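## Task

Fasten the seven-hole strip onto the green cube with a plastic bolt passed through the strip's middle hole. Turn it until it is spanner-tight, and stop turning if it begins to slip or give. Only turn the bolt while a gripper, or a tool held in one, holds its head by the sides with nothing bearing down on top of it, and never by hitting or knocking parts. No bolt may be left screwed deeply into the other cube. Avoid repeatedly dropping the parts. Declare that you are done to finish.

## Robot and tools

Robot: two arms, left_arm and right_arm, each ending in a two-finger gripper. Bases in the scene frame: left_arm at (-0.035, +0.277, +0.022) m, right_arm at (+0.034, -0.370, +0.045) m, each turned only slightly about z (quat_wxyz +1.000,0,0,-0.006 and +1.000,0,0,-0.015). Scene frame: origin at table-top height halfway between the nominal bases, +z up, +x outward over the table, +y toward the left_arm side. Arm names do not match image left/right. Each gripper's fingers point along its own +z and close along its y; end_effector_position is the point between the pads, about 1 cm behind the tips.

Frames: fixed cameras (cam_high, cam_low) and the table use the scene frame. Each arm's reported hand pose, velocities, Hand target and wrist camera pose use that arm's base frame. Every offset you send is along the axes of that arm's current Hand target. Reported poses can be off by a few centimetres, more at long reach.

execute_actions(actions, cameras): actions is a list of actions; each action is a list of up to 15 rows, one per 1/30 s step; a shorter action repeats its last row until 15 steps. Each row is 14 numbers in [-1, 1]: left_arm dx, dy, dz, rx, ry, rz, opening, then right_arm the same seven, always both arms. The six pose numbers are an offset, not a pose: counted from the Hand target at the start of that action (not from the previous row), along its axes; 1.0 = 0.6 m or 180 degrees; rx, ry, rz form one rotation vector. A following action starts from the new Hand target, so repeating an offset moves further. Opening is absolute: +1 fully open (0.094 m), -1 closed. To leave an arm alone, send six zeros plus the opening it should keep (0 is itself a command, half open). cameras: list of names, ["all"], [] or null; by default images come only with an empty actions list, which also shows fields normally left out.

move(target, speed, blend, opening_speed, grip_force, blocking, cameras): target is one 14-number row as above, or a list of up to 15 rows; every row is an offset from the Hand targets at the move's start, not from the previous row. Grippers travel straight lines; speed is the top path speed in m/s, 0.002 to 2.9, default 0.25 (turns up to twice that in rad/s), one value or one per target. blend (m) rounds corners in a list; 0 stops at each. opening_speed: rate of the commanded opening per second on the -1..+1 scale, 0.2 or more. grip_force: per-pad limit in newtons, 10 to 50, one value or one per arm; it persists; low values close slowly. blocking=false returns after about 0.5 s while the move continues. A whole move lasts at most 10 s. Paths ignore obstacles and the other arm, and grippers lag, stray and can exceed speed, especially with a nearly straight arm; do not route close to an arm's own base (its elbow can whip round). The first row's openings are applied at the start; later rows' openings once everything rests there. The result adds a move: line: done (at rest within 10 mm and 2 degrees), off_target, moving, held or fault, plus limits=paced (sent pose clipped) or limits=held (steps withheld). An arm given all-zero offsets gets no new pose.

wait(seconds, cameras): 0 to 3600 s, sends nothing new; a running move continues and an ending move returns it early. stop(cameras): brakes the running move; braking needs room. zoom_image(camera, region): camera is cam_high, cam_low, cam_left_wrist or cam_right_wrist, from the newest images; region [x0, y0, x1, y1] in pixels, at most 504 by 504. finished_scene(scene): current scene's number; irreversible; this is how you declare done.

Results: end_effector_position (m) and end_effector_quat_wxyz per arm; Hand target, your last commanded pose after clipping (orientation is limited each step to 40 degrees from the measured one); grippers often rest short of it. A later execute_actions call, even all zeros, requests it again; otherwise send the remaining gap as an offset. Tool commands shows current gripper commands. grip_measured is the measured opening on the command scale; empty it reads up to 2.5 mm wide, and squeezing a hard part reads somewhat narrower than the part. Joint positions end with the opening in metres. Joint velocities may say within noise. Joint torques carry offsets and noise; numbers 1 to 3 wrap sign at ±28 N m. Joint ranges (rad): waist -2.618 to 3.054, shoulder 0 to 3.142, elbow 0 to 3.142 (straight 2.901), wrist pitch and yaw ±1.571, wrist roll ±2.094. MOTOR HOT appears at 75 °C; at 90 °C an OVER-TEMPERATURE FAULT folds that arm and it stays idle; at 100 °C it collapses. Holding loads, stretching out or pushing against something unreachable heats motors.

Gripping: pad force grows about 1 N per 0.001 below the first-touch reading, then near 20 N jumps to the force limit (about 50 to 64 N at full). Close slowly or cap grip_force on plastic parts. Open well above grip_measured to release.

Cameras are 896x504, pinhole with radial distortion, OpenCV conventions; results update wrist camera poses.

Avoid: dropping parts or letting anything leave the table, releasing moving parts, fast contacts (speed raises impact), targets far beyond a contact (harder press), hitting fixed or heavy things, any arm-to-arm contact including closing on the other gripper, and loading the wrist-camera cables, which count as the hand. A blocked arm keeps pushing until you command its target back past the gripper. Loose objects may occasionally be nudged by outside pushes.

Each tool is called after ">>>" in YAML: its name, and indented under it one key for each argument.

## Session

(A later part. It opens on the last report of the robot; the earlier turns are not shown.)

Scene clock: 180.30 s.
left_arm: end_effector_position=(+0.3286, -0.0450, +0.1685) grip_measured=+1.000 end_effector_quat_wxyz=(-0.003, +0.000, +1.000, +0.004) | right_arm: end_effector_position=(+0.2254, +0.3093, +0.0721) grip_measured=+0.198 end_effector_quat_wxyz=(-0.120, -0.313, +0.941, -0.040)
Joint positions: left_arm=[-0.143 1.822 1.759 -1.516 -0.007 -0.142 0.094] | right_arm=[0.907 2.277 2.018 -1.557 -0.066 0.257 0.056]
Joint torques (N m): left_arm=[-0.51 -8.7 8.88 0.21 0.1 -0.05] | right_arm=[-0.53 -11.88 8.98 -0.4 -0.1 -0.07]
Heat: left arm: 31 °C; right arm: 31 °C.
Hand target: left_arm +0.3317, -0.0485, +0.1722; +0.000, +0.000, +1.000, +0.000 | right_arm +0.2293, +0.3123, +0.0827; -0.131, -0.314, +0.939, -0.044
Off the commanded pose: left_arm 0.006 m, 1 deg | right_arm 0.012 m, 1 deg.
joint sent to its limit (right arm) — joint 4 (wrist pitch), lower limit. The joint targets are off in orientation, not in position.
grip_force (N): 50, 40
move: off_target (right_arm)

>>> move:
  target:
    - [0,0,0,0,0,0,1,0.1392,-0.0018,0.0763,0,-0.4056,0,0.2]
    - [0,0,0,0,0,0,1,0.1159,-0.0018,0.1631,0,-0.4056,0,0.2]
  speed: [0.2,0.1]
  cameras: ["cam_right_wrist", "cam_low"]

>>> zoom_image:
  camera: "cam_low"
  region: [380, 130, 580, 250]

Scene clock: 190.10 s.
left_arm: end_effector_position=(+0.3286, -0.0450, +0.1685) grip_measured=+1.000 end_effector_quat_wxyz=(-0.003, +0.000, +1.000, +0.004) | right_arm: end_effector_position=(+0.1555, +0.2610, +0.0117) grip_measured=+0.198 end_effector_quat_wxyz=(+0.452, -0.277, +0.833, +0.161)
Joint positions: left_arm=[-0.143 1.822 1.759 -1.516 -0.007 -0.142 0.094] | right_arm=[1.354 1.534 0.161 0.678 0.566 0.441 0.056]
Joint torques (N m): left_arm=[-0.47 -8.68 8.91 0.21 0.06 -0.07] | right_arm=[0.39 -2.29 3.88 1.17 0.39 -0.03]
Heat: left arm: 31 °C; right arm: 30 °C.
Hand target: left_arm +0.3317, -0.0485, +0.1722; +0.000, +0.000, +1.000, +0.000 | right_arm +0.1550, +0.2550, +0.0076; +0.453, -0.279, +0.833, +0.151
Off the commanded pose: left_arm 0.006 m, 1 deg | right_arm 0.007 m, 1 deg.
grip_force (N): 50, 40
move: done
cam_right_wrist: T_world_to_cam=[[0.62666, -0.77851, -0.03495, 0.10861], [-0.66053, -0.50682, -0.55393, 0.2799], [0.41353, 0.37021, -0.83183, -0.06639]] pos_world=[0.14428, 0.25099, 0.10362]
Images, in order (width x height): cam_low 896x504, cam_right_wrist 896x504.

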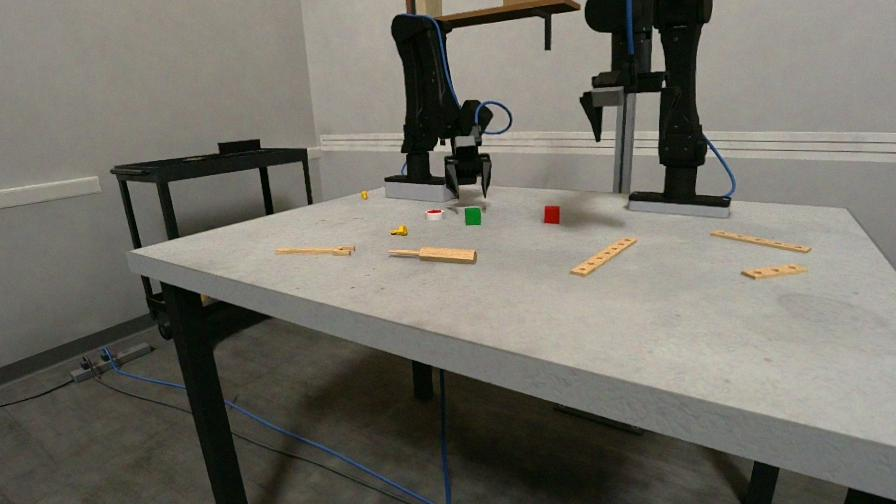

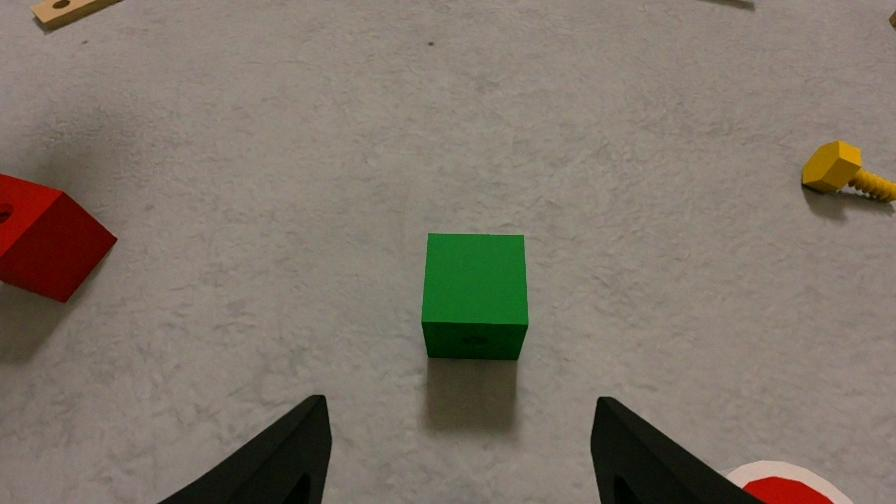

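Scaled by 2.520.

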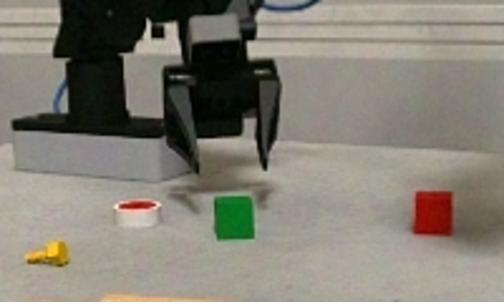

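>>> move:
  target: [0,0,0,0,0,0,1,0.0043,-0.0075,0.1145,0,0,0,0.2]
  speed: 0.08
  cameras: ["cam_right_wrist", "cam_low"]

>>> zoom_image:
  camera: "cam_low"
  region: [430, 150, 530, 240]

Scene clock: 197.27 s.
left_arm: end_effector_position=(+0.3286, -0.0450, +0.1685) grip_measured=+1.000 end_effector_quat_wxyz=(-0.003, +0.000, +1.000, +0.004) | right_arm: end_effector_position=(+0.2012, +0.2825, -0.0303) grip_measured=+0.198 end_effector_quat_wxyz=(+0.454, -0.277, +0.834, +0.149)
Joint positions: left_arm=[-0.143 1.822 1.759 -1.516 -0.007 -0.142 0.094] | right_arm=[1.173 1.979 0.276 1.058 0.441 0.308 0.056]
Joint torques (N m): left_arm=[-0.51 -8.68 8.91 0.18 0.08 -0.08] | right_arm=[-0.5 -4.08 4.15 1.23 0.08 -0.06]
Heat: left arm: 31 °C; right arm: 31 °C.
Hand target: left_arm +0.3317, -0.0485, +0.1722; +0.000, +0.000, +1.000, +0.000 | right_arm +0.2027, +0.2852, -0.0319; +0.453, -0.279, +0.833, +0.151
Off the commanded pose: left_arm 0.006 m, 1 deg | right_arm 0.003 m, 0 deg.
grip_force (N): 50, 40
move: done
cam_right_wrist: T_world_to_cam=[[0.61851, -0.78565, -0.01435, 0.0995], [-0.6611, -0.51042, -0.54992, 0.29886], [0.42472, 0.34962, -0.83509, -0.12472]] pos_world=[0.189, 0.27432, 0.06163]
Images, in order (width x height): cam_low 896x504, cam_right_wrist 896x504.

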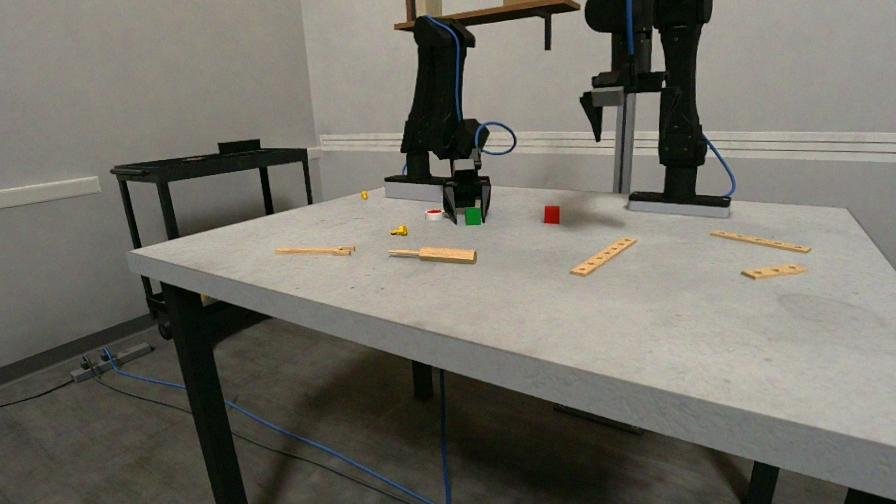

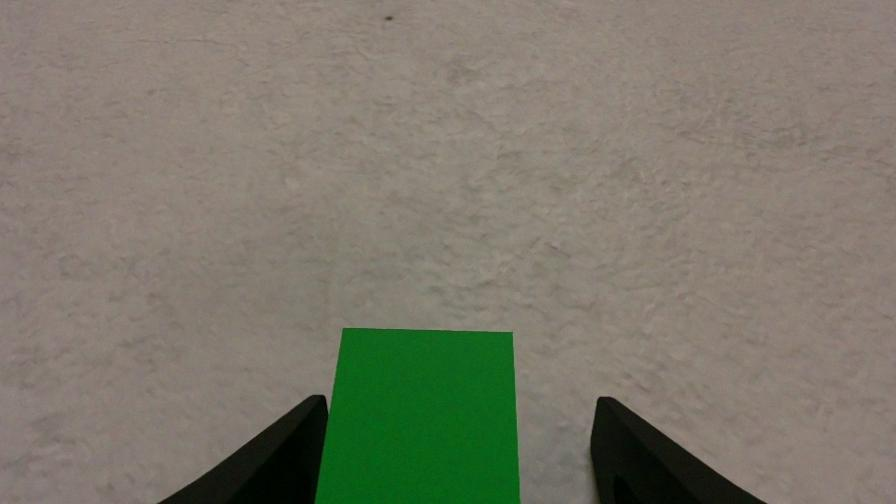

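Scaled by 5.040.

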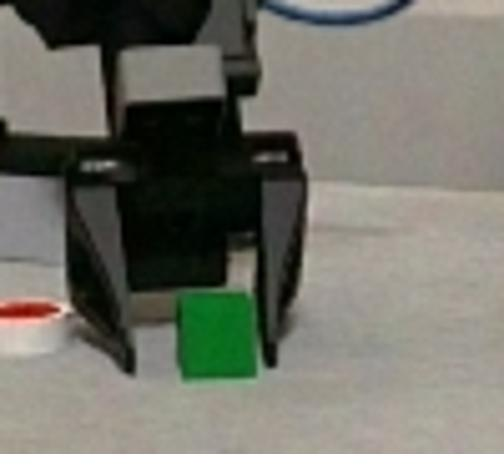

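>>> move:
  target: [0,0,0,0,0,0,1,-0.0062,0.009,0.0105,0,0,0,0.2]
  speed: 0.08

>>> move:
  target: [0,0,0,0,0,0,1,0,0,0,0,0,0,-0.45]
  opening_speed: 0.5
  cameras: ["cam_right_wrist", "cam_low"]

>>> zoom_image:
  camera: "cam_low"
  region: [430, 150, 530, 240]

Scene clock: 201.43 s.
left_arm: end_effector_position=(+0.3286, -0.0450, +0.1685) grip_measured=+1.000 end_effector_quat_wxyz=(-0.003, +0.000, +1.000, +0.004) | right_arm: end_effector_position=(+0.2051, +0.2920, -0.0281) grip_measured=+0.198 end_effector_quat_wxyz=(+0.457, -0.275, +0.832, +0.154)
Joint positions: left_arm=[-0.143 1.822 1.759 -1.516 -0.007 -0.142 0.094] | right_arm=[1.173 1.989 0.31 1.046 0.44 0.308 0.056]
Joint torques (N m): left_arm=[-0.5 -8.73 8.91 0.21 0.09 -0.05] | right_arm=[-0.13 -4.23 4.57 1.12 0.11 -0.03]
Heat: left arm: 31 °C; right arm: 31 °C.
Hand target: left_arm +0.3317, -0.0485, +0.1722; +0.000, +0.000, +1.000, +0.000 | right_arm +0.2053, +0.2938, -0.0323; +0.453, -0.279, +0.833, +0.151
Off the commanded pose: left_arm 0.006 m, 1 deg | right_arm 0.005 m, 1 deg.
grip_force (N): 50, 40
move: done

Scene clock: 202.93 s.
left_arm: end_effector_position=(+0.3286, -0.0450, +0.1685) grip_measured=+1.000 end_effector_quat_wxyz=(-0.003, +0.000, +1.000, +0.004) | right_arm: end_effector_position=(+0.2051, +0.2920, -0.0282) grip_measured=-0.361 end_effector_quat_wxyz=(+0.457, -0.275, +0.832, +0.154)
Joint positions: left_arm=[-0.143 1.822 1.759 -1.516 -0.007 -0.142 0.094] | right_arm=[1.173 1.989 0.31 1.046 0.44 0.308 0.03]
Joint torques (N m): left_arm=[-0.4 -8.68 8.84 0.21 0.08 -0.07] | right_arm=[-0.13 -4.26 4.57 1.11 0.11 -0.04]
Heat: left arm: 31 °C; right arm: 31 °C.
Hand target: left_arm +0.3317, -0.0485, +0.1722; +0.000, +0.000, +1.000, +0.000 | right_arm +0.2053, +0.2938, -0.0323; +0.453, -0.279, +0.833, +0.151
Off the commanded pose: left_arm 0.006 m, 1 deg | right_arm 0.005 m, 1 deg.
grip_force (N): 50, 40
move: done
cam_right_wrist: T_world_to_cam=[[0.61898, -0.78514, -0.02042, 0.10414], [-0.65821, -0.50438, -0.55889, 0.3049], [0.42851, 0.35938, -0.82899, -0.13136]] pos_world=[0.19252, 0.28276, 0.06363]
Images, in order (width x height): cam_low 896x504, cam_right_wrist 896x504.

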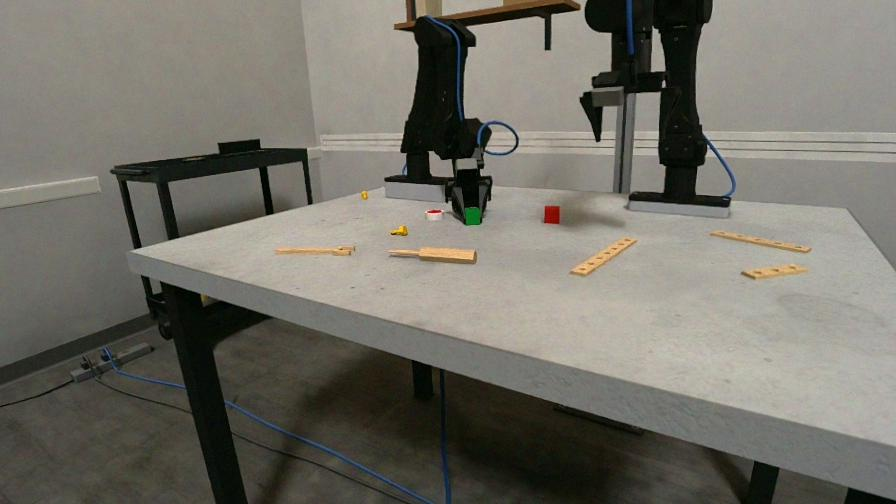

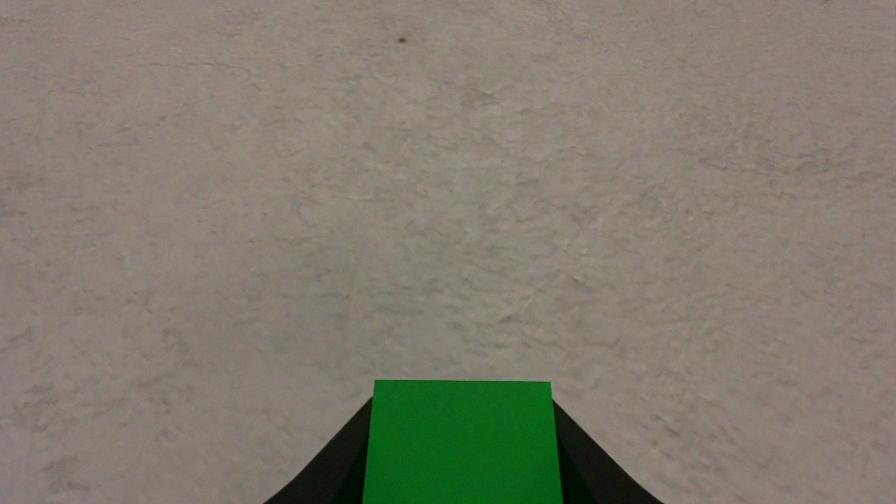

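Scaled by 5.040.

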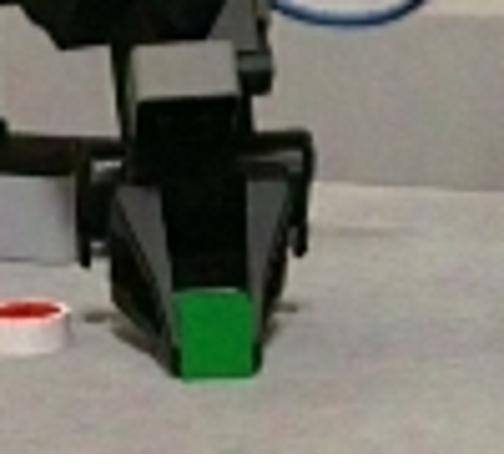

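>>> move:
  target:
    - [0,0,0,0,0,0,1,-0.05,0,-0.031,0,0,0,-0.45]
    - [0,0,0,0,0,0,1,-0.11,0,-0.0687,0,0.461,0,-0.45]
  speed: [0.1,0.2]
  blend: [0.01,0]
  cameras: ["cam_right_wrist", "cam_low"]

>>> zoom_image:
  camera: "cam_low"
  region: [430, 120, 530, 240]

Scene clock: 213.67 s.
left_arm: end_effector_position=(+0.3286, -0.0450, +0.1685) grip_measured=+1.000 end_effector_quat_wxyz=(-0.003, +0.000, +1.000, +0.004) | right_arm: end_effector_position=(+0.2027, +0.2900, +0.0448) grip_measured=-0.361 end_effector_quat_wxyz=(-0.184, -0.310, +0.931, -0.060)
Joint positions: left_arm=[-0.143 1.822 1.759 -1.516 -0.007 -0.142 0.094] | right_arm=[0.906 2.302 1.909 -1.556 -0.102 0.245 0.03]
Joint torques (N m): left_arm=[-0.54 -8.69 8.8 0.22 0.08 -0.06] | right_arm=[-0.53 -9.24 9.72 -0.6 -0.2 -0.07]
Heat: left arm: 31 °C; right arm: 32 °C.
Hand target: left_arm +0.3317, -0.0485, +0.1722; +0.000, +0.000, +1.000, +0.000 | right_arm +0.2063, +0.2948, +0.0456; -0.213, -0.309, +0.924, -0.071
Off the commanded pose: left_arm 0.006 m, 1 deg | right_arm 0.006 m, 4 deg.
joint sent to its limit (right arm) — joint 4 (wrist pitch), lower limit. The joint targets are off in orientation, not in position.
grip_force (N): 50, 40
move: off_target (right_arm)
cam_right_wrist: T_world_to_cam=[[0.58887, -0.80764, -0.03072, 0.1186], [-0.54734, -0.42647, 0.7201, 0.24074], [-0.59468, -0.40723, -0.6932, 0.35446]] pos_world=[0.27272, 0.3428, 0.07599]
Images, in order (width x height): cam_low 896x504, cam_right_wrist 896x504.

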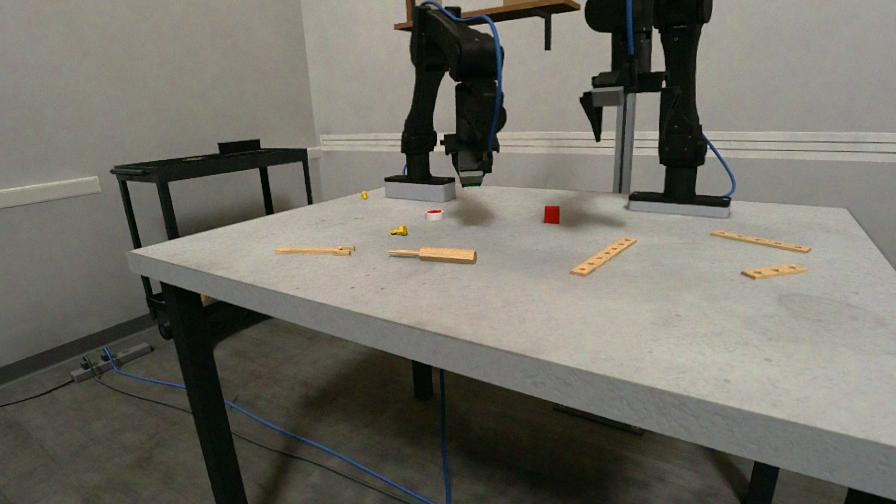

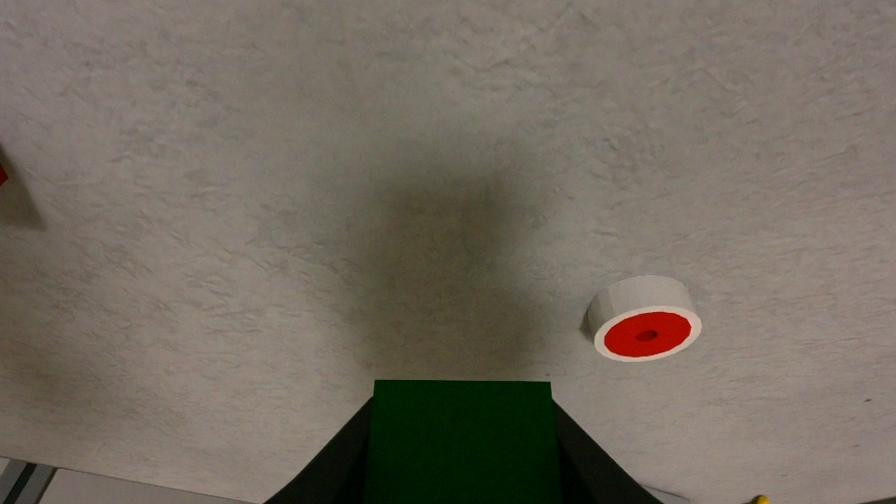

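Scaled by 4.200.

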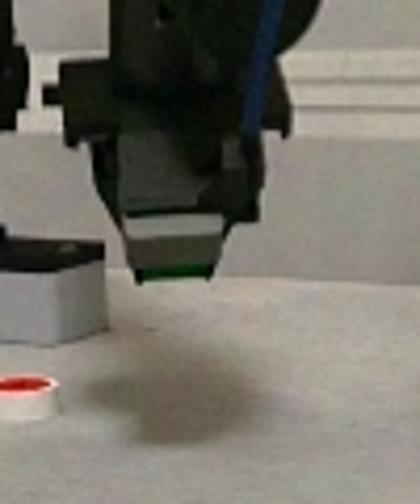

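>>> move:
  target: [0,0,0,0,0,0,1,-0.056,0,0.1202,0,0,0,-0.45]
  speed: 0.08
  cameras: ["cam_right_wrist", "cam_low"]

>>> zoom_image:
  camera: "cam_low"
  region: [430, 150, 530, 240]

Scene clock: 217.90 s.
left_arm: end_effector_position=(+0.3286, -0.0450, +0.1685) grip_measured=+1.000 end_effector_quat_wxyz=(-0.003, +0.000, +1.000, +0.004) | right_arm: end_effector_position=(+0.2076, +0.2964, -0.0259) grip_measured=-0.361 end_effector_quat_wxyz=(-0.203, -0.310, +0.926, -0.072)
Joint positions: left_arm=[-0.143 1.822 1.759 -1.516 -0.007 -0.142 0.094] | right_arm=[0.906 2.463 1.89 -1.42 -0.102 0.239 0.03]
Joint torques (N m): left_arm=[-0.47 -8.76 8.9 0.21 0.09 -0.07] | right_arm=[-0.39 -9.76 5.27 -0.51 -0.17 -0.07]
Heat: left arm: 31 °C; right arm: 31 °C.
Hand target: left_arm +0.3317, -0.0485, +0.1722; +0.000, +0.000, +1.000, +0.000 | right_arm +0.2053, +0.2940, -0.0340; -0.213, -0.309, +0.924, -0.071
Off the commanded pose: left_arm 0.006 m, 1 deg | right_arm 0.009 m, 1 deg.
grip_force (N): 50, 40
move: done
cam_right_wrist: T_world_to_cam=[[0.59245, -0.80532, -0.02147, 0.11752], [-0.52357, -0.40516, 0.74948, 0.28654], [-0.61227, -0.43279, -0.66168, 0.32304]] pos_world=[0.27819, 0.35055, 0.00152]
Images, in order (width x height): cam_low 896x504, cam_right_wrist 896x504.

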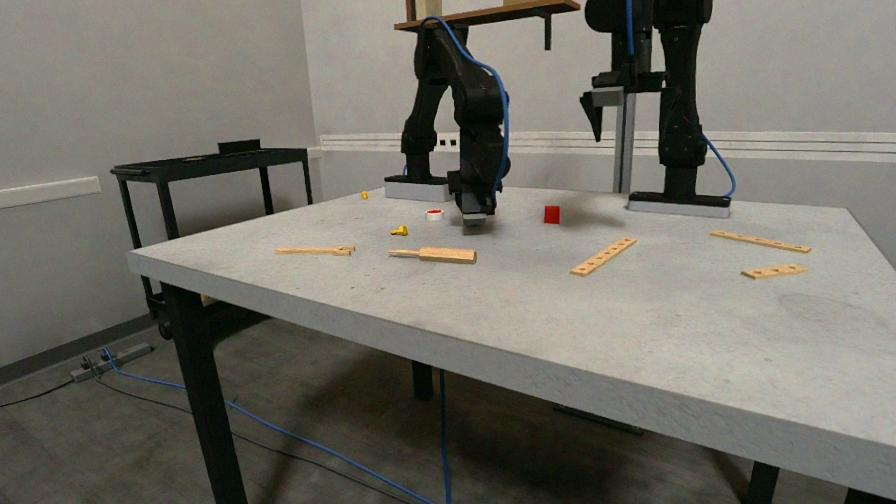

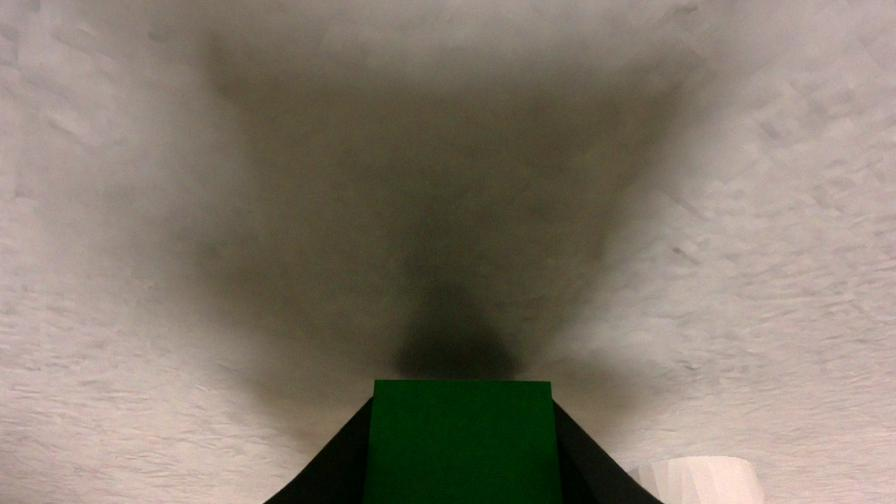

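Scaled by 5.040.

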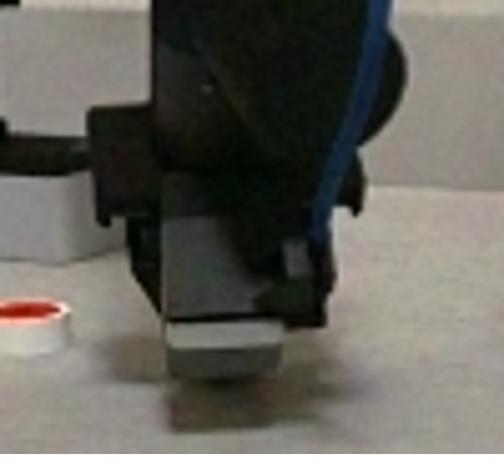

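>>> move:
  target: [0,0,0,0,0,0,1,0,0,0.002,0,0,0,-0.3]
  opening_speed: 0.2

>>> move:
  target: [0,0,0,0,0,0,1,0,0,0,0,0,0,0.2]
  opening_speed: 0.8

>>> move:
  target: [0,0,0,0,0,0,1,0,0,-0.23,0,0,0,0.2]
  speed: 0.15
  cameras: ["cam_right_wrist", "cam_low"]

>>> zoom_image:
  camera: "cam_low"
  region: [430, 150, 530, 240]

Scene clock: 222.33 s.
left_arm: end_effector_position=(+0.3286, -0.0450, +0.1685) grip_measured=+1.000 end_effector_quat_wxyz=(-0.003, +0.000, +1.000, +0.004) | right_arm: end_effector_position=(+0.2083, +0.2973, -0.0264) grip_measured=-0.302 end_effector_quat_wxyz=(-0.201, -0.310, +0.926, -0.070)
Joint positions: left_arm=[-0.143 1.822 1.759 -1.516 -0.007 -0.142 0.094] | right_arm=[0.906 2.463 1.89 -1.415 -0.102 0.238 0.033]
Joint torques (N m): left_arm=[-0.51 -8.75 8.96 0.2 0.07 -0.07] | right_arm=[-0.38 -9.88 4.83 -0.51 -0.17 -0.07]
Heat: left arm: 31 °C; right arm: 31 °C.
Hand target: left_arm +0.3317, -0.0485, +0.1722; +0.000, +0.000, +1.000, +0.000 | right_arm +0.2049, +0.2936, -0.0351; -0.213, -0.309, +0.924, -0.071
Off the commanded pose: left_arm 0.006 m, 1 deg | right_arm 0.010 m, 1 deg.
grip_force (N): 50, 40
move: done

Scene clock: 223.20 s.
left_arm: end_effector_position=(+0.3286, -0.0450, +0.1685) grip_measured=+1.000 end_effector_quat_wxyz=(-0.003, +0.000, +1.000, +0.004) | right_arm: end_effector_position=(+0.2083, +0.2973, -0.0264) grip_measured=+0.198 end_effector_quat_wxyz=(-0.201, -0.310, +0.926, -0.070)
Joint positions: left_arm=[-0.143 1.822 1.759 -1.516 -0.007 -0.142 0.094] | right_arm=[0.906 2.463 1.89 -1.415 -0.102 0.238 0.056]
Joint torques (N m): left_arm=[-0.47 -8.65 8.91 0.21 0.1 -0.04] | right_arm=[-0.36 -9.88 4.83 -0.52 -0.18 -0.07]
Heat: left arm: 31 °C; right arm: 31 °C.
Hand target: left_arm +0.3317, -0.0485, +0.1722; +0.000, +0.000, +1.000, +0.000 | right_arm +0.2049, +0.2936, -0.0351; -0.213, -0.309, +0.924, -0.071
Off the commanded pose: left_arm 0.006 m, 1 deg | right_arm 0.010 m, 1 deg.
grip_force (N): 50, 40
move: done

Scene clock: 224.53 s.
left_arm: end_effector_position=(+0.3286, -0.0450, +0.1685) grip_measured=+1.000 end_effector_quat_wxyz=(-0.003, +0.000, +1.000, +0.004) | right_arm: end_effector_position=(+0.2487, +0.3268, +0.0755) grip_measured=+0.198 end_effector_quat_wxyz=(-0.103, -0.309, +0.945, -0.004)
Joint positions: left_arm=[-0.143 1.822 1.759 -1.516 -0.007 -0.142 0.094] | right_arm=[0.873 2.336 2.144 -1.557 -0.102 0.232 0.056]
Joint torques (N m): left_arm=[-0.53 -8.72 8.87 0.22 0.08 -0.08] | right_arm=[-0.51 -12.72 9.16 -0.29 -0.12 -0.03]
Heat: left arm: 31 °C; right arm: 31 °C.
Hand target: left_arm +0.3317, -0.0485, +0.1722; +0.000, +0.000, +1.000, +0.000 | right_arm +0.2530, +0.3299, +0.0890; -0.213, -0.309, +0.924, -0.071
Off the commanded pose: left_arm 0.006 m, 1 deg | right_arm 0.014 m, 15 deg.
joint sent to its limit (right arm) — joint 4 (wrist pitch), lower limit. The joint targets are off in orientation, not in position.
grip_force (N): 50, 40
move: off_target (right_arm)
cam_right_wrist: T_world_to_cam=[[0.57901, -0.81067, -0.0869, 0.12986], [-0.63717, -0.51642, 0.57212, 0.32236], [-0.50868, -0.2759, -0.81555, 0.36307]] pos_world=[0.31489, 0.37192, 0.12296]
Images, in order (width x height): cam_low 896x504, cam_right_wrist 896x504.

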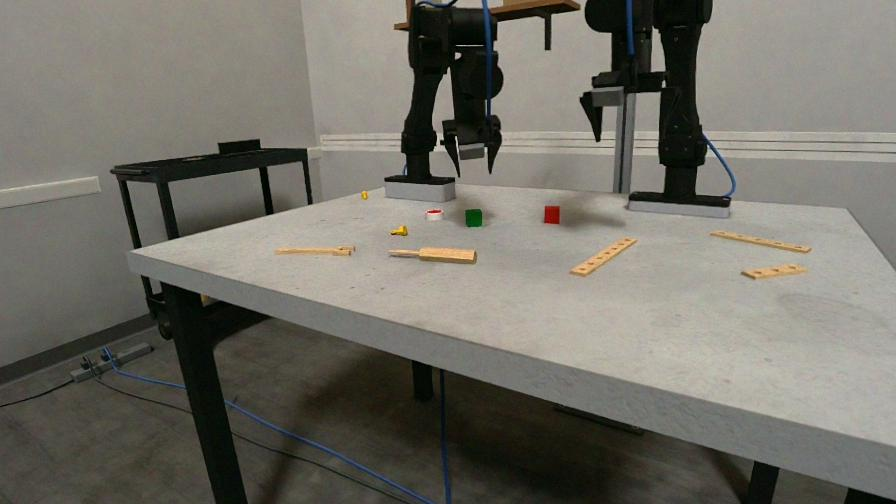

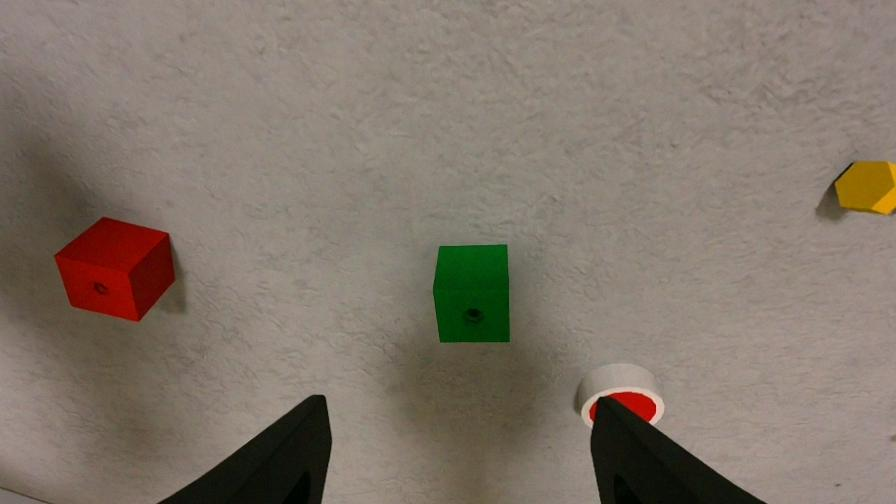

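Scaled by 5.040.

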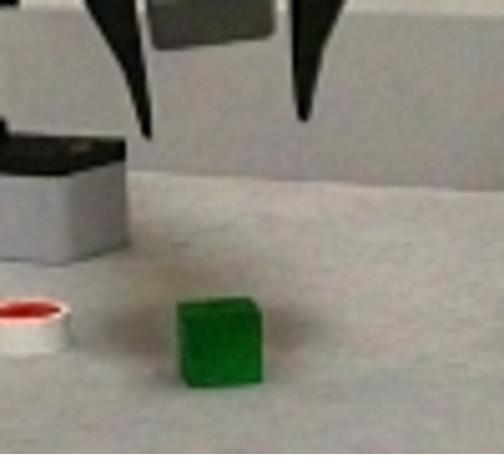

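>>> move:
  target: [0.1062,0.0225,0.207,0.0142,-0.2217,0.0388,0.1,0.0355,-0.2687,-0.02,0.0718,-0.1323,-0.3111,0.2]
  speed: 0.25
  cameras: ["cam_right_wrist", "cam_left_wrist", "cam_high"]

Scene clock: 255.63 s.
left_arm: end_effector_position=(+0.2652, -0.0350, +0.0462) grip_measured=+0.102 end_effector_quat_wxyz=(+0.332, +0.060, +0.941, -0.020) | right_arm: end_effector_position=(+0.3406, +0.1929, +0.1001) grip_measured=+0.198 end_effector_quat_wxyz=(+0.013, +0.729, -0.684, -0.001)
Joint positions: left_arm=[-0.143 1.008 0.359 -0.244 -0.013 -0.013 0.052] | right_arm=[0.515 2.068 1.828 -1.356 0.005 -1.119 0.056]
Joint torques (N m): left_arm=[0.64 -2.51 6.69 1.84 0.08 0.05] | right_arm=[-0.13 -12.41 5.93 0.08 -0.06 -0.08]
Heat: left arm: 31 °C; right arm: 33 °C.
Hand target: left_arm +0.2678, -0.0348, +0.0481; +0.341, +0.060, +0.938, -0.022 | right_arm +0.3388, +0.1928, +0.1092; +0.000, +0.731, -0.682, +0.000
Off the commanded pose: left_arm 0.003 m, 1 deg | right_arm 0.009 m, 2 deg.
grip_force (N): 50, 40
move: done
cam_left_wrist: T_world_to_cam=[[-0.12446, -0.99217, -0.01069, -0.00176], [-0.96275, 0.12336, -0.24063, 0.3073], [0.24006, -0.01966, -0.97056, 0.06959]] pos_world=[0.27893, -0.03829, 0.14147]
cam_right_wrist: T_world_to_cam=[[0.99668, 0.06248, -0.05215, -0.34388], [0.07856, -0.90592, 0.41609, 0.14476], [-0.02125, -0.4188, -0.90783, 0.26365]] pos_world=[0.33697, 0.26304, 0.16118]
Images, in order (width x height): cam_high 896x504, cam_left_wrist 896x504, cam_right_wrist 896x504.

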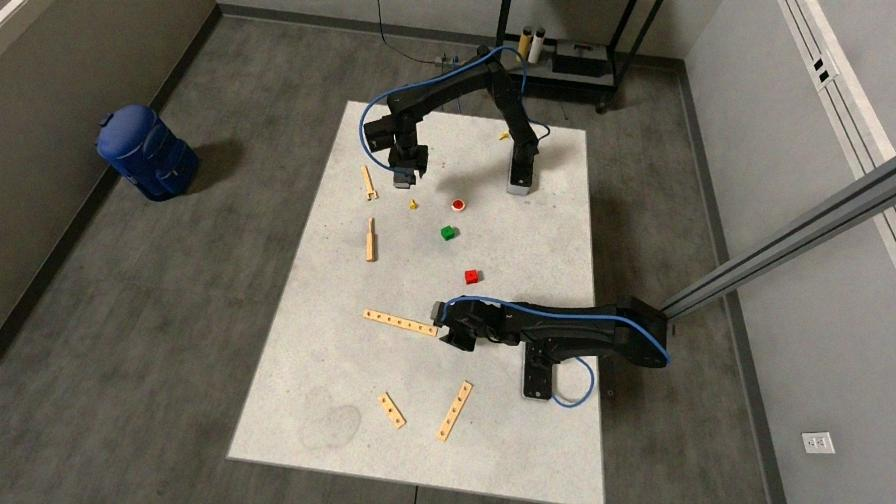

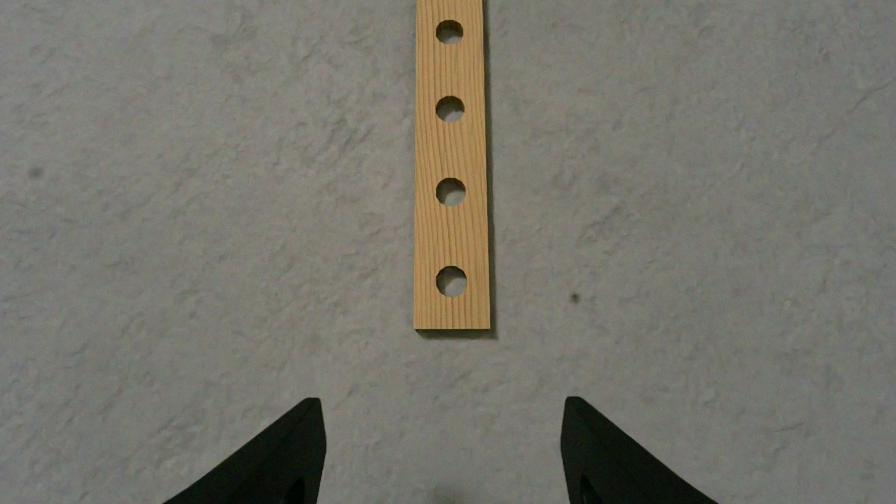

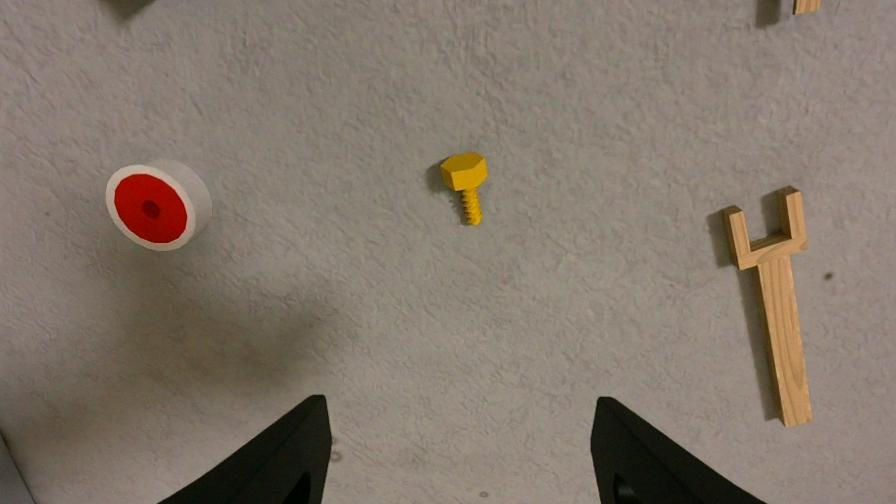

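>>> zoom_image:
  camera: "cam_right_wrist"
  region: [400, 130, 530, 250]

Scaled by 3.877.

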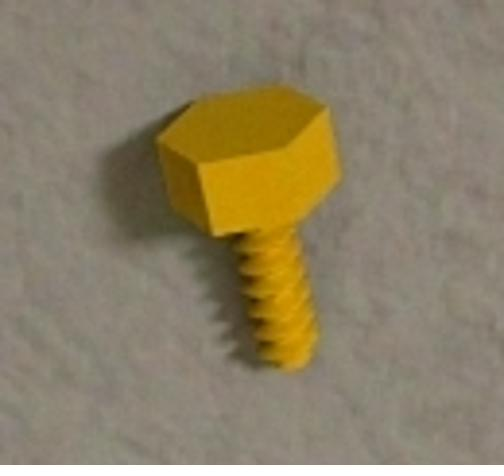

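>>> move:
  target:
    - [0,0,0,0,0,0,0.1,-0.0228,-0.0012,0.132,0.0133,0.1386,-0.0602,0.0]
  speed: 0.2
  cameras: ["cam_right_wrist"]

Scene clock: 267.00 s.
left_arm: end_effector_position=(+0.2654, -0.0350, +0.0463) grip_measured=+0.102 end_effector_quat_wxyz=(+0.332, +0.060, +0.941, -0.020) | right_arm: end_effector_position=(+0.3367, +0.2069, +0.0341) grip_measured=+0.002 end_effector_quat_wxyz=(+0.128, +0.776, -0.594, +0.168)
Joint positions: left_arm=[-0.143 1.008 0.359 -0.244 -0.013 -0.013 0.052] | right_arm=[0.719 2.269 1.815 -1.313 0.38 -1.079 0.047]
Joint torques (N m): left_arm=[0.55 -2.54 6.69 1.84 0.07 0.06] | right_arm=[-0.1 -9.35 7.39 -0.22 0.32 0.04]
Heat: left arm: 31 °C; right arm: 33 °C.
Hand target: left_arm +0.2679, -0.0348, +0.0481; +0.341, +0.060, +0.938, -0.022 | right_arm +0.3388, +0.2065, +0.0300; +0.131, +0.774, -0.594, +0.172
Off the commanded pose: left_arm 0.003 m, 1 deg | right_arm 0.005 m, 1 deg.
grip_force (N): 50, 40
move: done
cam_right_wrist: T_world_to_cam=[[0.96797, 0.24944, -0.02859, -0.37415], [0.18732, -0.64164, 0.74378, 0.08271], [0.16719, -0.72531, -0.66781, 0.20141]] pos_world=[0.313, 0.29248, 0.06229]

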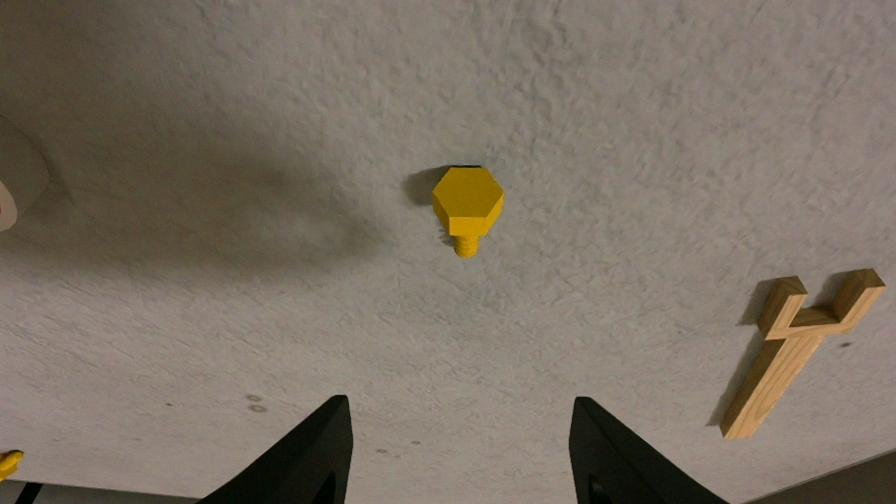

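>>> move:
  target:
    - [0,0,0,0,0,0,0.1,-0.0487,0,0.1042,0,0,0,0.0]
  speed: 0.08
  cameras: ["cam_right_wrist", "cam_low"]

>>> zoom_image:
  camera: "cam_low"
  region: [350, 170, 450, 250]

Scene clock: 275.40 s.
left_arm: end_effector_position=(+0.2654, -0.0350, +0.0463) grip_measured=+0.102 end_effector_quat_wxyz=(+0.332, +0.060, +0.941, -0.020) | right_arm: end_effector_position=(+0.3414, +0.2107, -0.0305) grip_measured=+0.002 end_effector_quat_wxyz=(+0.121, +0.776, -0.596, +0.170)
Joint positions: left_arm=[-0.143 1.008 0.359 -0.244 -0.013 -0.013 0.052] | right_arm=[0.719 2.361 1.708 -1.099 0.381 -1.078 0.047]
Joint torques (N m): left_arm=[0.59 -2.45 6.74 1.84 0.07 0.06] | right_arm=[-0.09 -9.43 5.52 -0.15 0.32 0.03]
Heat: left arm: 32 °C; right arm: 33 °C.
Hand target: left_arm +0.2679, -0.0348, +0.0481; +0.341, +0.060, +0.938, -0.022 | right_arm +0.3388, +0.2066, -0.0390; +0.131, +0.774, -0.595, +0.172
Off the commanded pose: left_arm 0.003 m, 1 deg | right_arm 0.010 m, 1 deg.
grip_force (N): 50, 40
move: done
cam_right_wrist: T_world_to_cam=[[0.96843, 0.24891, -0.01361, -0.381], [0.17718, -0.6489, 0.73996, 0.13719], [0.17535, -0.71901, -0.67251, 0.15596]] pos_world=[0.31732, 0.296, -0.00182]
Images, in order (width x height): cam_low 896x504, cam_right_wrist 896x504.

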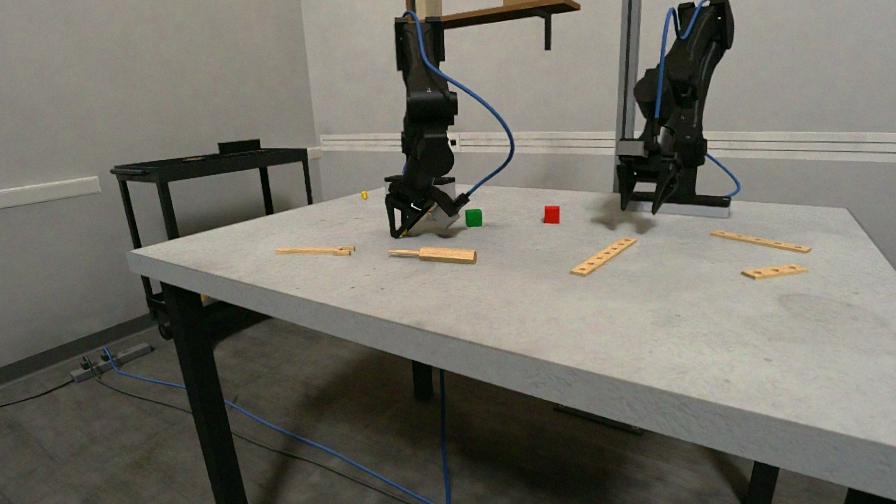

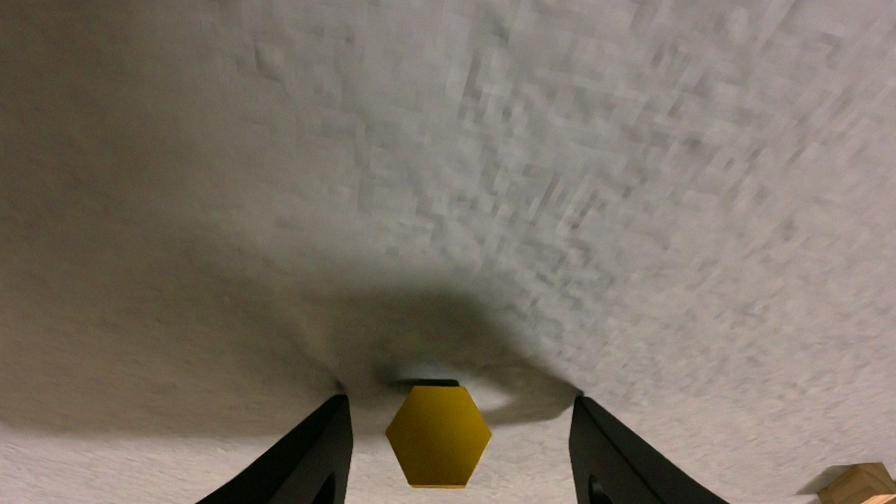

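Scaled by 5.040.

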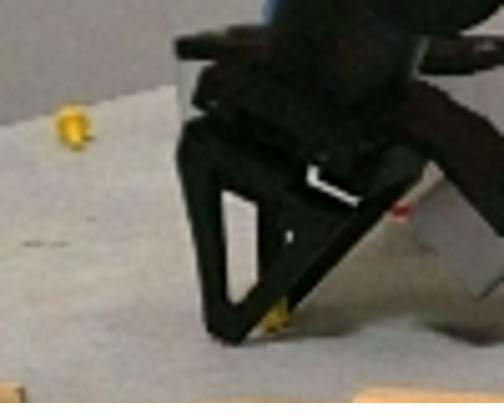

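>>> move:
  target:
    - [0,0,0,0,0,0,0.1,-0.0055,0.0095,-0.0025,0,0,0,0.0]
  speed: 0.08
  cameras: ["cam_right_wrist"]

Scene clock: 281.10 s.
left_arm: end_effector_position=(+0.2654, -0.0350, +0.0463) grip_measured=+0.102 end_effector_quat_wxyz=(+0.332, +0.060, +0.941, -0.020) | right_arm: end_effector_position=(+0.3393, +0.2102, -0.0317) grip_measured=+0.002 end_effector_quat_wxyz=(+0.123, +0.774, -0.595, +0.177)
Joint positions: left_arm=[-0.143 1.008 0.359 -0.244 -0.013 -0.013 0.052] | right_arm=[0.727 2.361 1.698 -1.095 0.394 -1.068 0.047]
Joint torques (N m): left_arm=[0.64 -2.56 6.69 1.85 0.06 0.02] | right_arm=[0.38 -10.22 4.64 -0.17 0.14 0.05]
Heat: left arm: 33 °C; right arm: 32 °C.
Hand target: left_arm +0.2679, -0.0348, +0.0481; +0.341, +0.060, +0.938, -0.022 | right_arm +0.3323, +0.2086, -0.0391; +0.131, +0.774, -0.594, +0.172
Off the commanded pose: left_arm 0.003 m, 1 deg | right_arm 0.010 m, 1 deg.
grip_force (N): 50, 40
move: done
cam_right_wrist: T_world_to_cam=[[0.96834, 0.24948, -0.00908, -0.37889], [0.17172, -0.63925, 0.74958, 0.13818], [0.1812, -0.72741, -0.66185, 0.15524]] pos_world=[0.31503, 0.29578, -0.00427]

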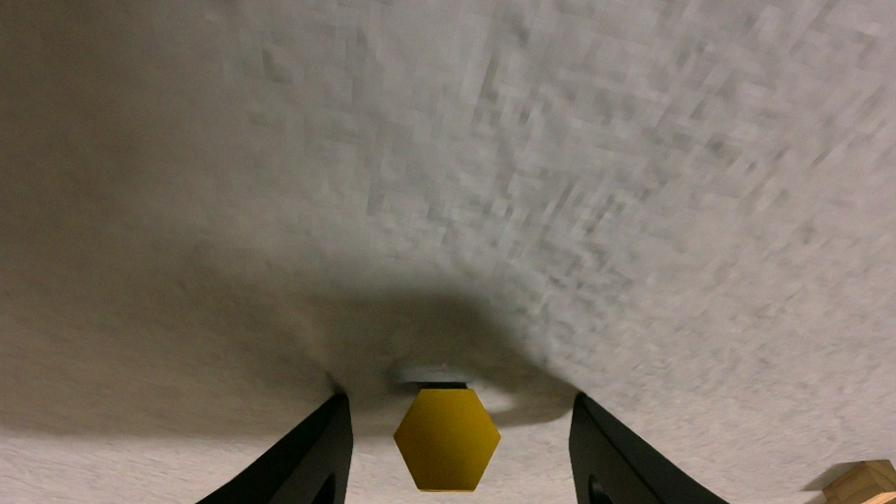

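>>> move:
  target:
    - [0,0,0,0,0,0,0.1,0.0036,0.0035,-0.009,0,0,0,0.0]
  speed: 0.08
  cameras: ["cam_right_wrist"]

Scene clock: 283.63 s.
left_arm: end_effector_position=(+0.2654, -0.0350, +0.0463) grip_measured=+0.102 end_effector_quat_wxyz=(+0.332, +0.060, +0.941, -0.020) | right_arm: end_effector_position=(+0.3392, +0.2104, -0.0316) grip_measured=+0.002 end_effector_quat_wxyz=(+0.123, +0.774, -0.596, +0.177)
Joint positions: left_arm=[-0.143 1.008 0.359 -0.244 -0.013 -0.013 0.052] | right_arm=[0.728 2.361 1.698 -1.095 0.395 -1.064 0.047]
Joint torques (N m): left_arm=[0.59 -2.51 6.68 1.85 0.08 0.06] | right_arm=[0.5 -11.47 4.38 -0.29 0.12 0.05]
Heat: left arm: 33 °C; right arm: 32 °C.
Hand target: left_arm +0.2679, -0.0348, +0.0481; +0.341, +0.060, +0.938, -0.022 | right_arm +0.3302, +0.2083, -0.0332; +0.132, +0.774, -0.594, +0.172
Off the commanded pose: left_arm 0.003 m, 1 deg | right_arm 0.009 m, 1 deg.
grip_force (N): 50, 40
move: done
cam_right_wrist: T_world_to_cam=[[0.9688, 0.24775, -0.00748, -0.37858], [0.16921, -0.63901, 0.75036, 0.13909], [0.18112, -0.72821, -0.66099, 0.15573]] pos_world=[0.31503, 0.29608, -0.00427]

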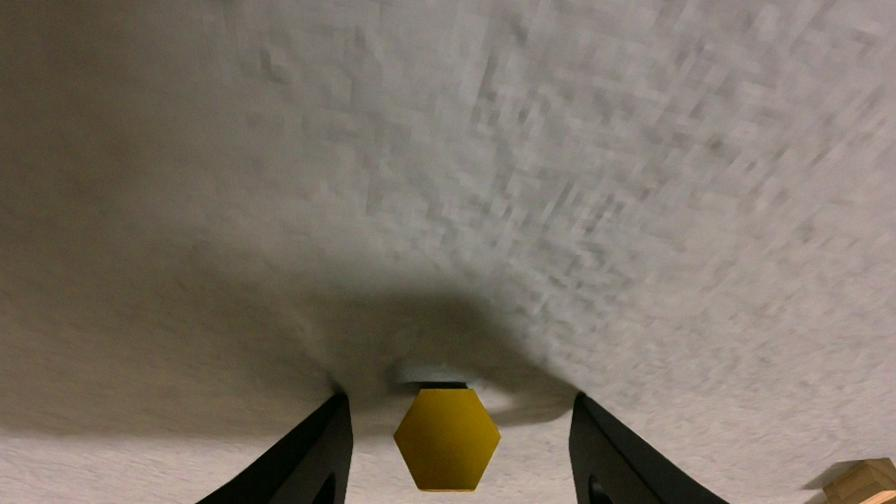

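>>> move:
  target:
    - [0,0,0,0,0,0,0.1,0,0,0,0,0,0,-0.72]
  opening_speed: 0.4
  cameras: ["cam_right_wrist"]

Scene clock: 287.03 s.
left_arm: end_effector_position=(+0.2654, -0.0350, +0.0463) grip_measured=+0.102 end_effector_quat_wxyz=(+0.332, +0.060, +0.941, -0.020) | right_arm: end_effector_position=(+0.3381, +0.2093, -0.0317) grip_measured=-0.607 end_effector_quat_wxyz=(+0.126, +0.773, -0.596, +0.177)
Joint positions: left_arm=[-0.143 1.008 0.359 -0.244 -0.013 -0.013 0.052] | right_arm=[0.728 2.361 1.696 -1.099 0.396 -1.061 0.018]
Joint torques (N m): left_arm=[0.58 -2.45 6.72 1.86 0.07 0.04] | right_arm=[0.51 -11.45 4.52 -0.26 0.12 0.03]
Heat: left arm: 33 °C; right arm: 31 °C.
Hand target: left_arm +0.2679, -0.0348, +0.0481; +0.341, +0.060, +0.938, -0.022 | right_arm +0.3302, +0.2083, -0.0332; +0.132, +0.774, -0.594, +0.172
Off the commanded pose: left_arm 0.003 m, 1 deg | right_arm 0.008 m, 1 deg.
grip_force (N): 50, 40
move: done
cam_right_wrist: T_world_to_cam=[[0.96944, 0.24509, -0.01112, -0.37701], [0.16959, -0.6367, 0.75223, 0.13822], [0.17729, -0.73113, -0.6588, 0.15696]] pos_world=[0.31422, 0.29517, -0.00476]

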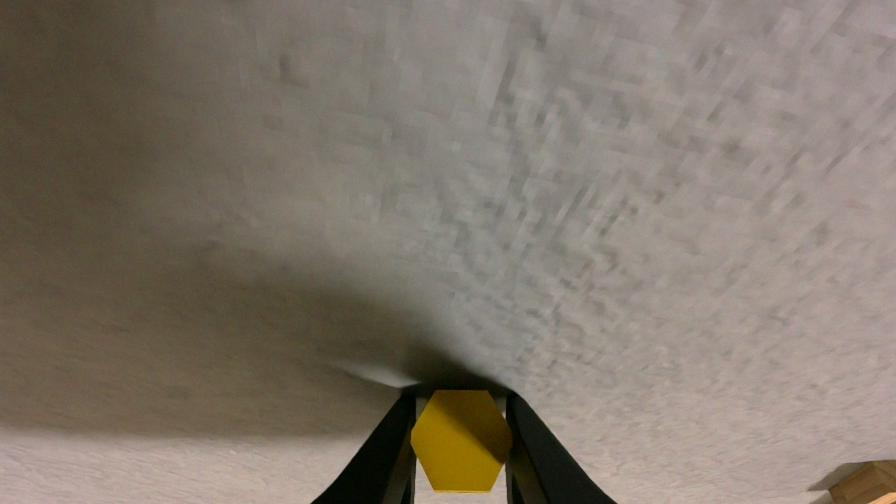

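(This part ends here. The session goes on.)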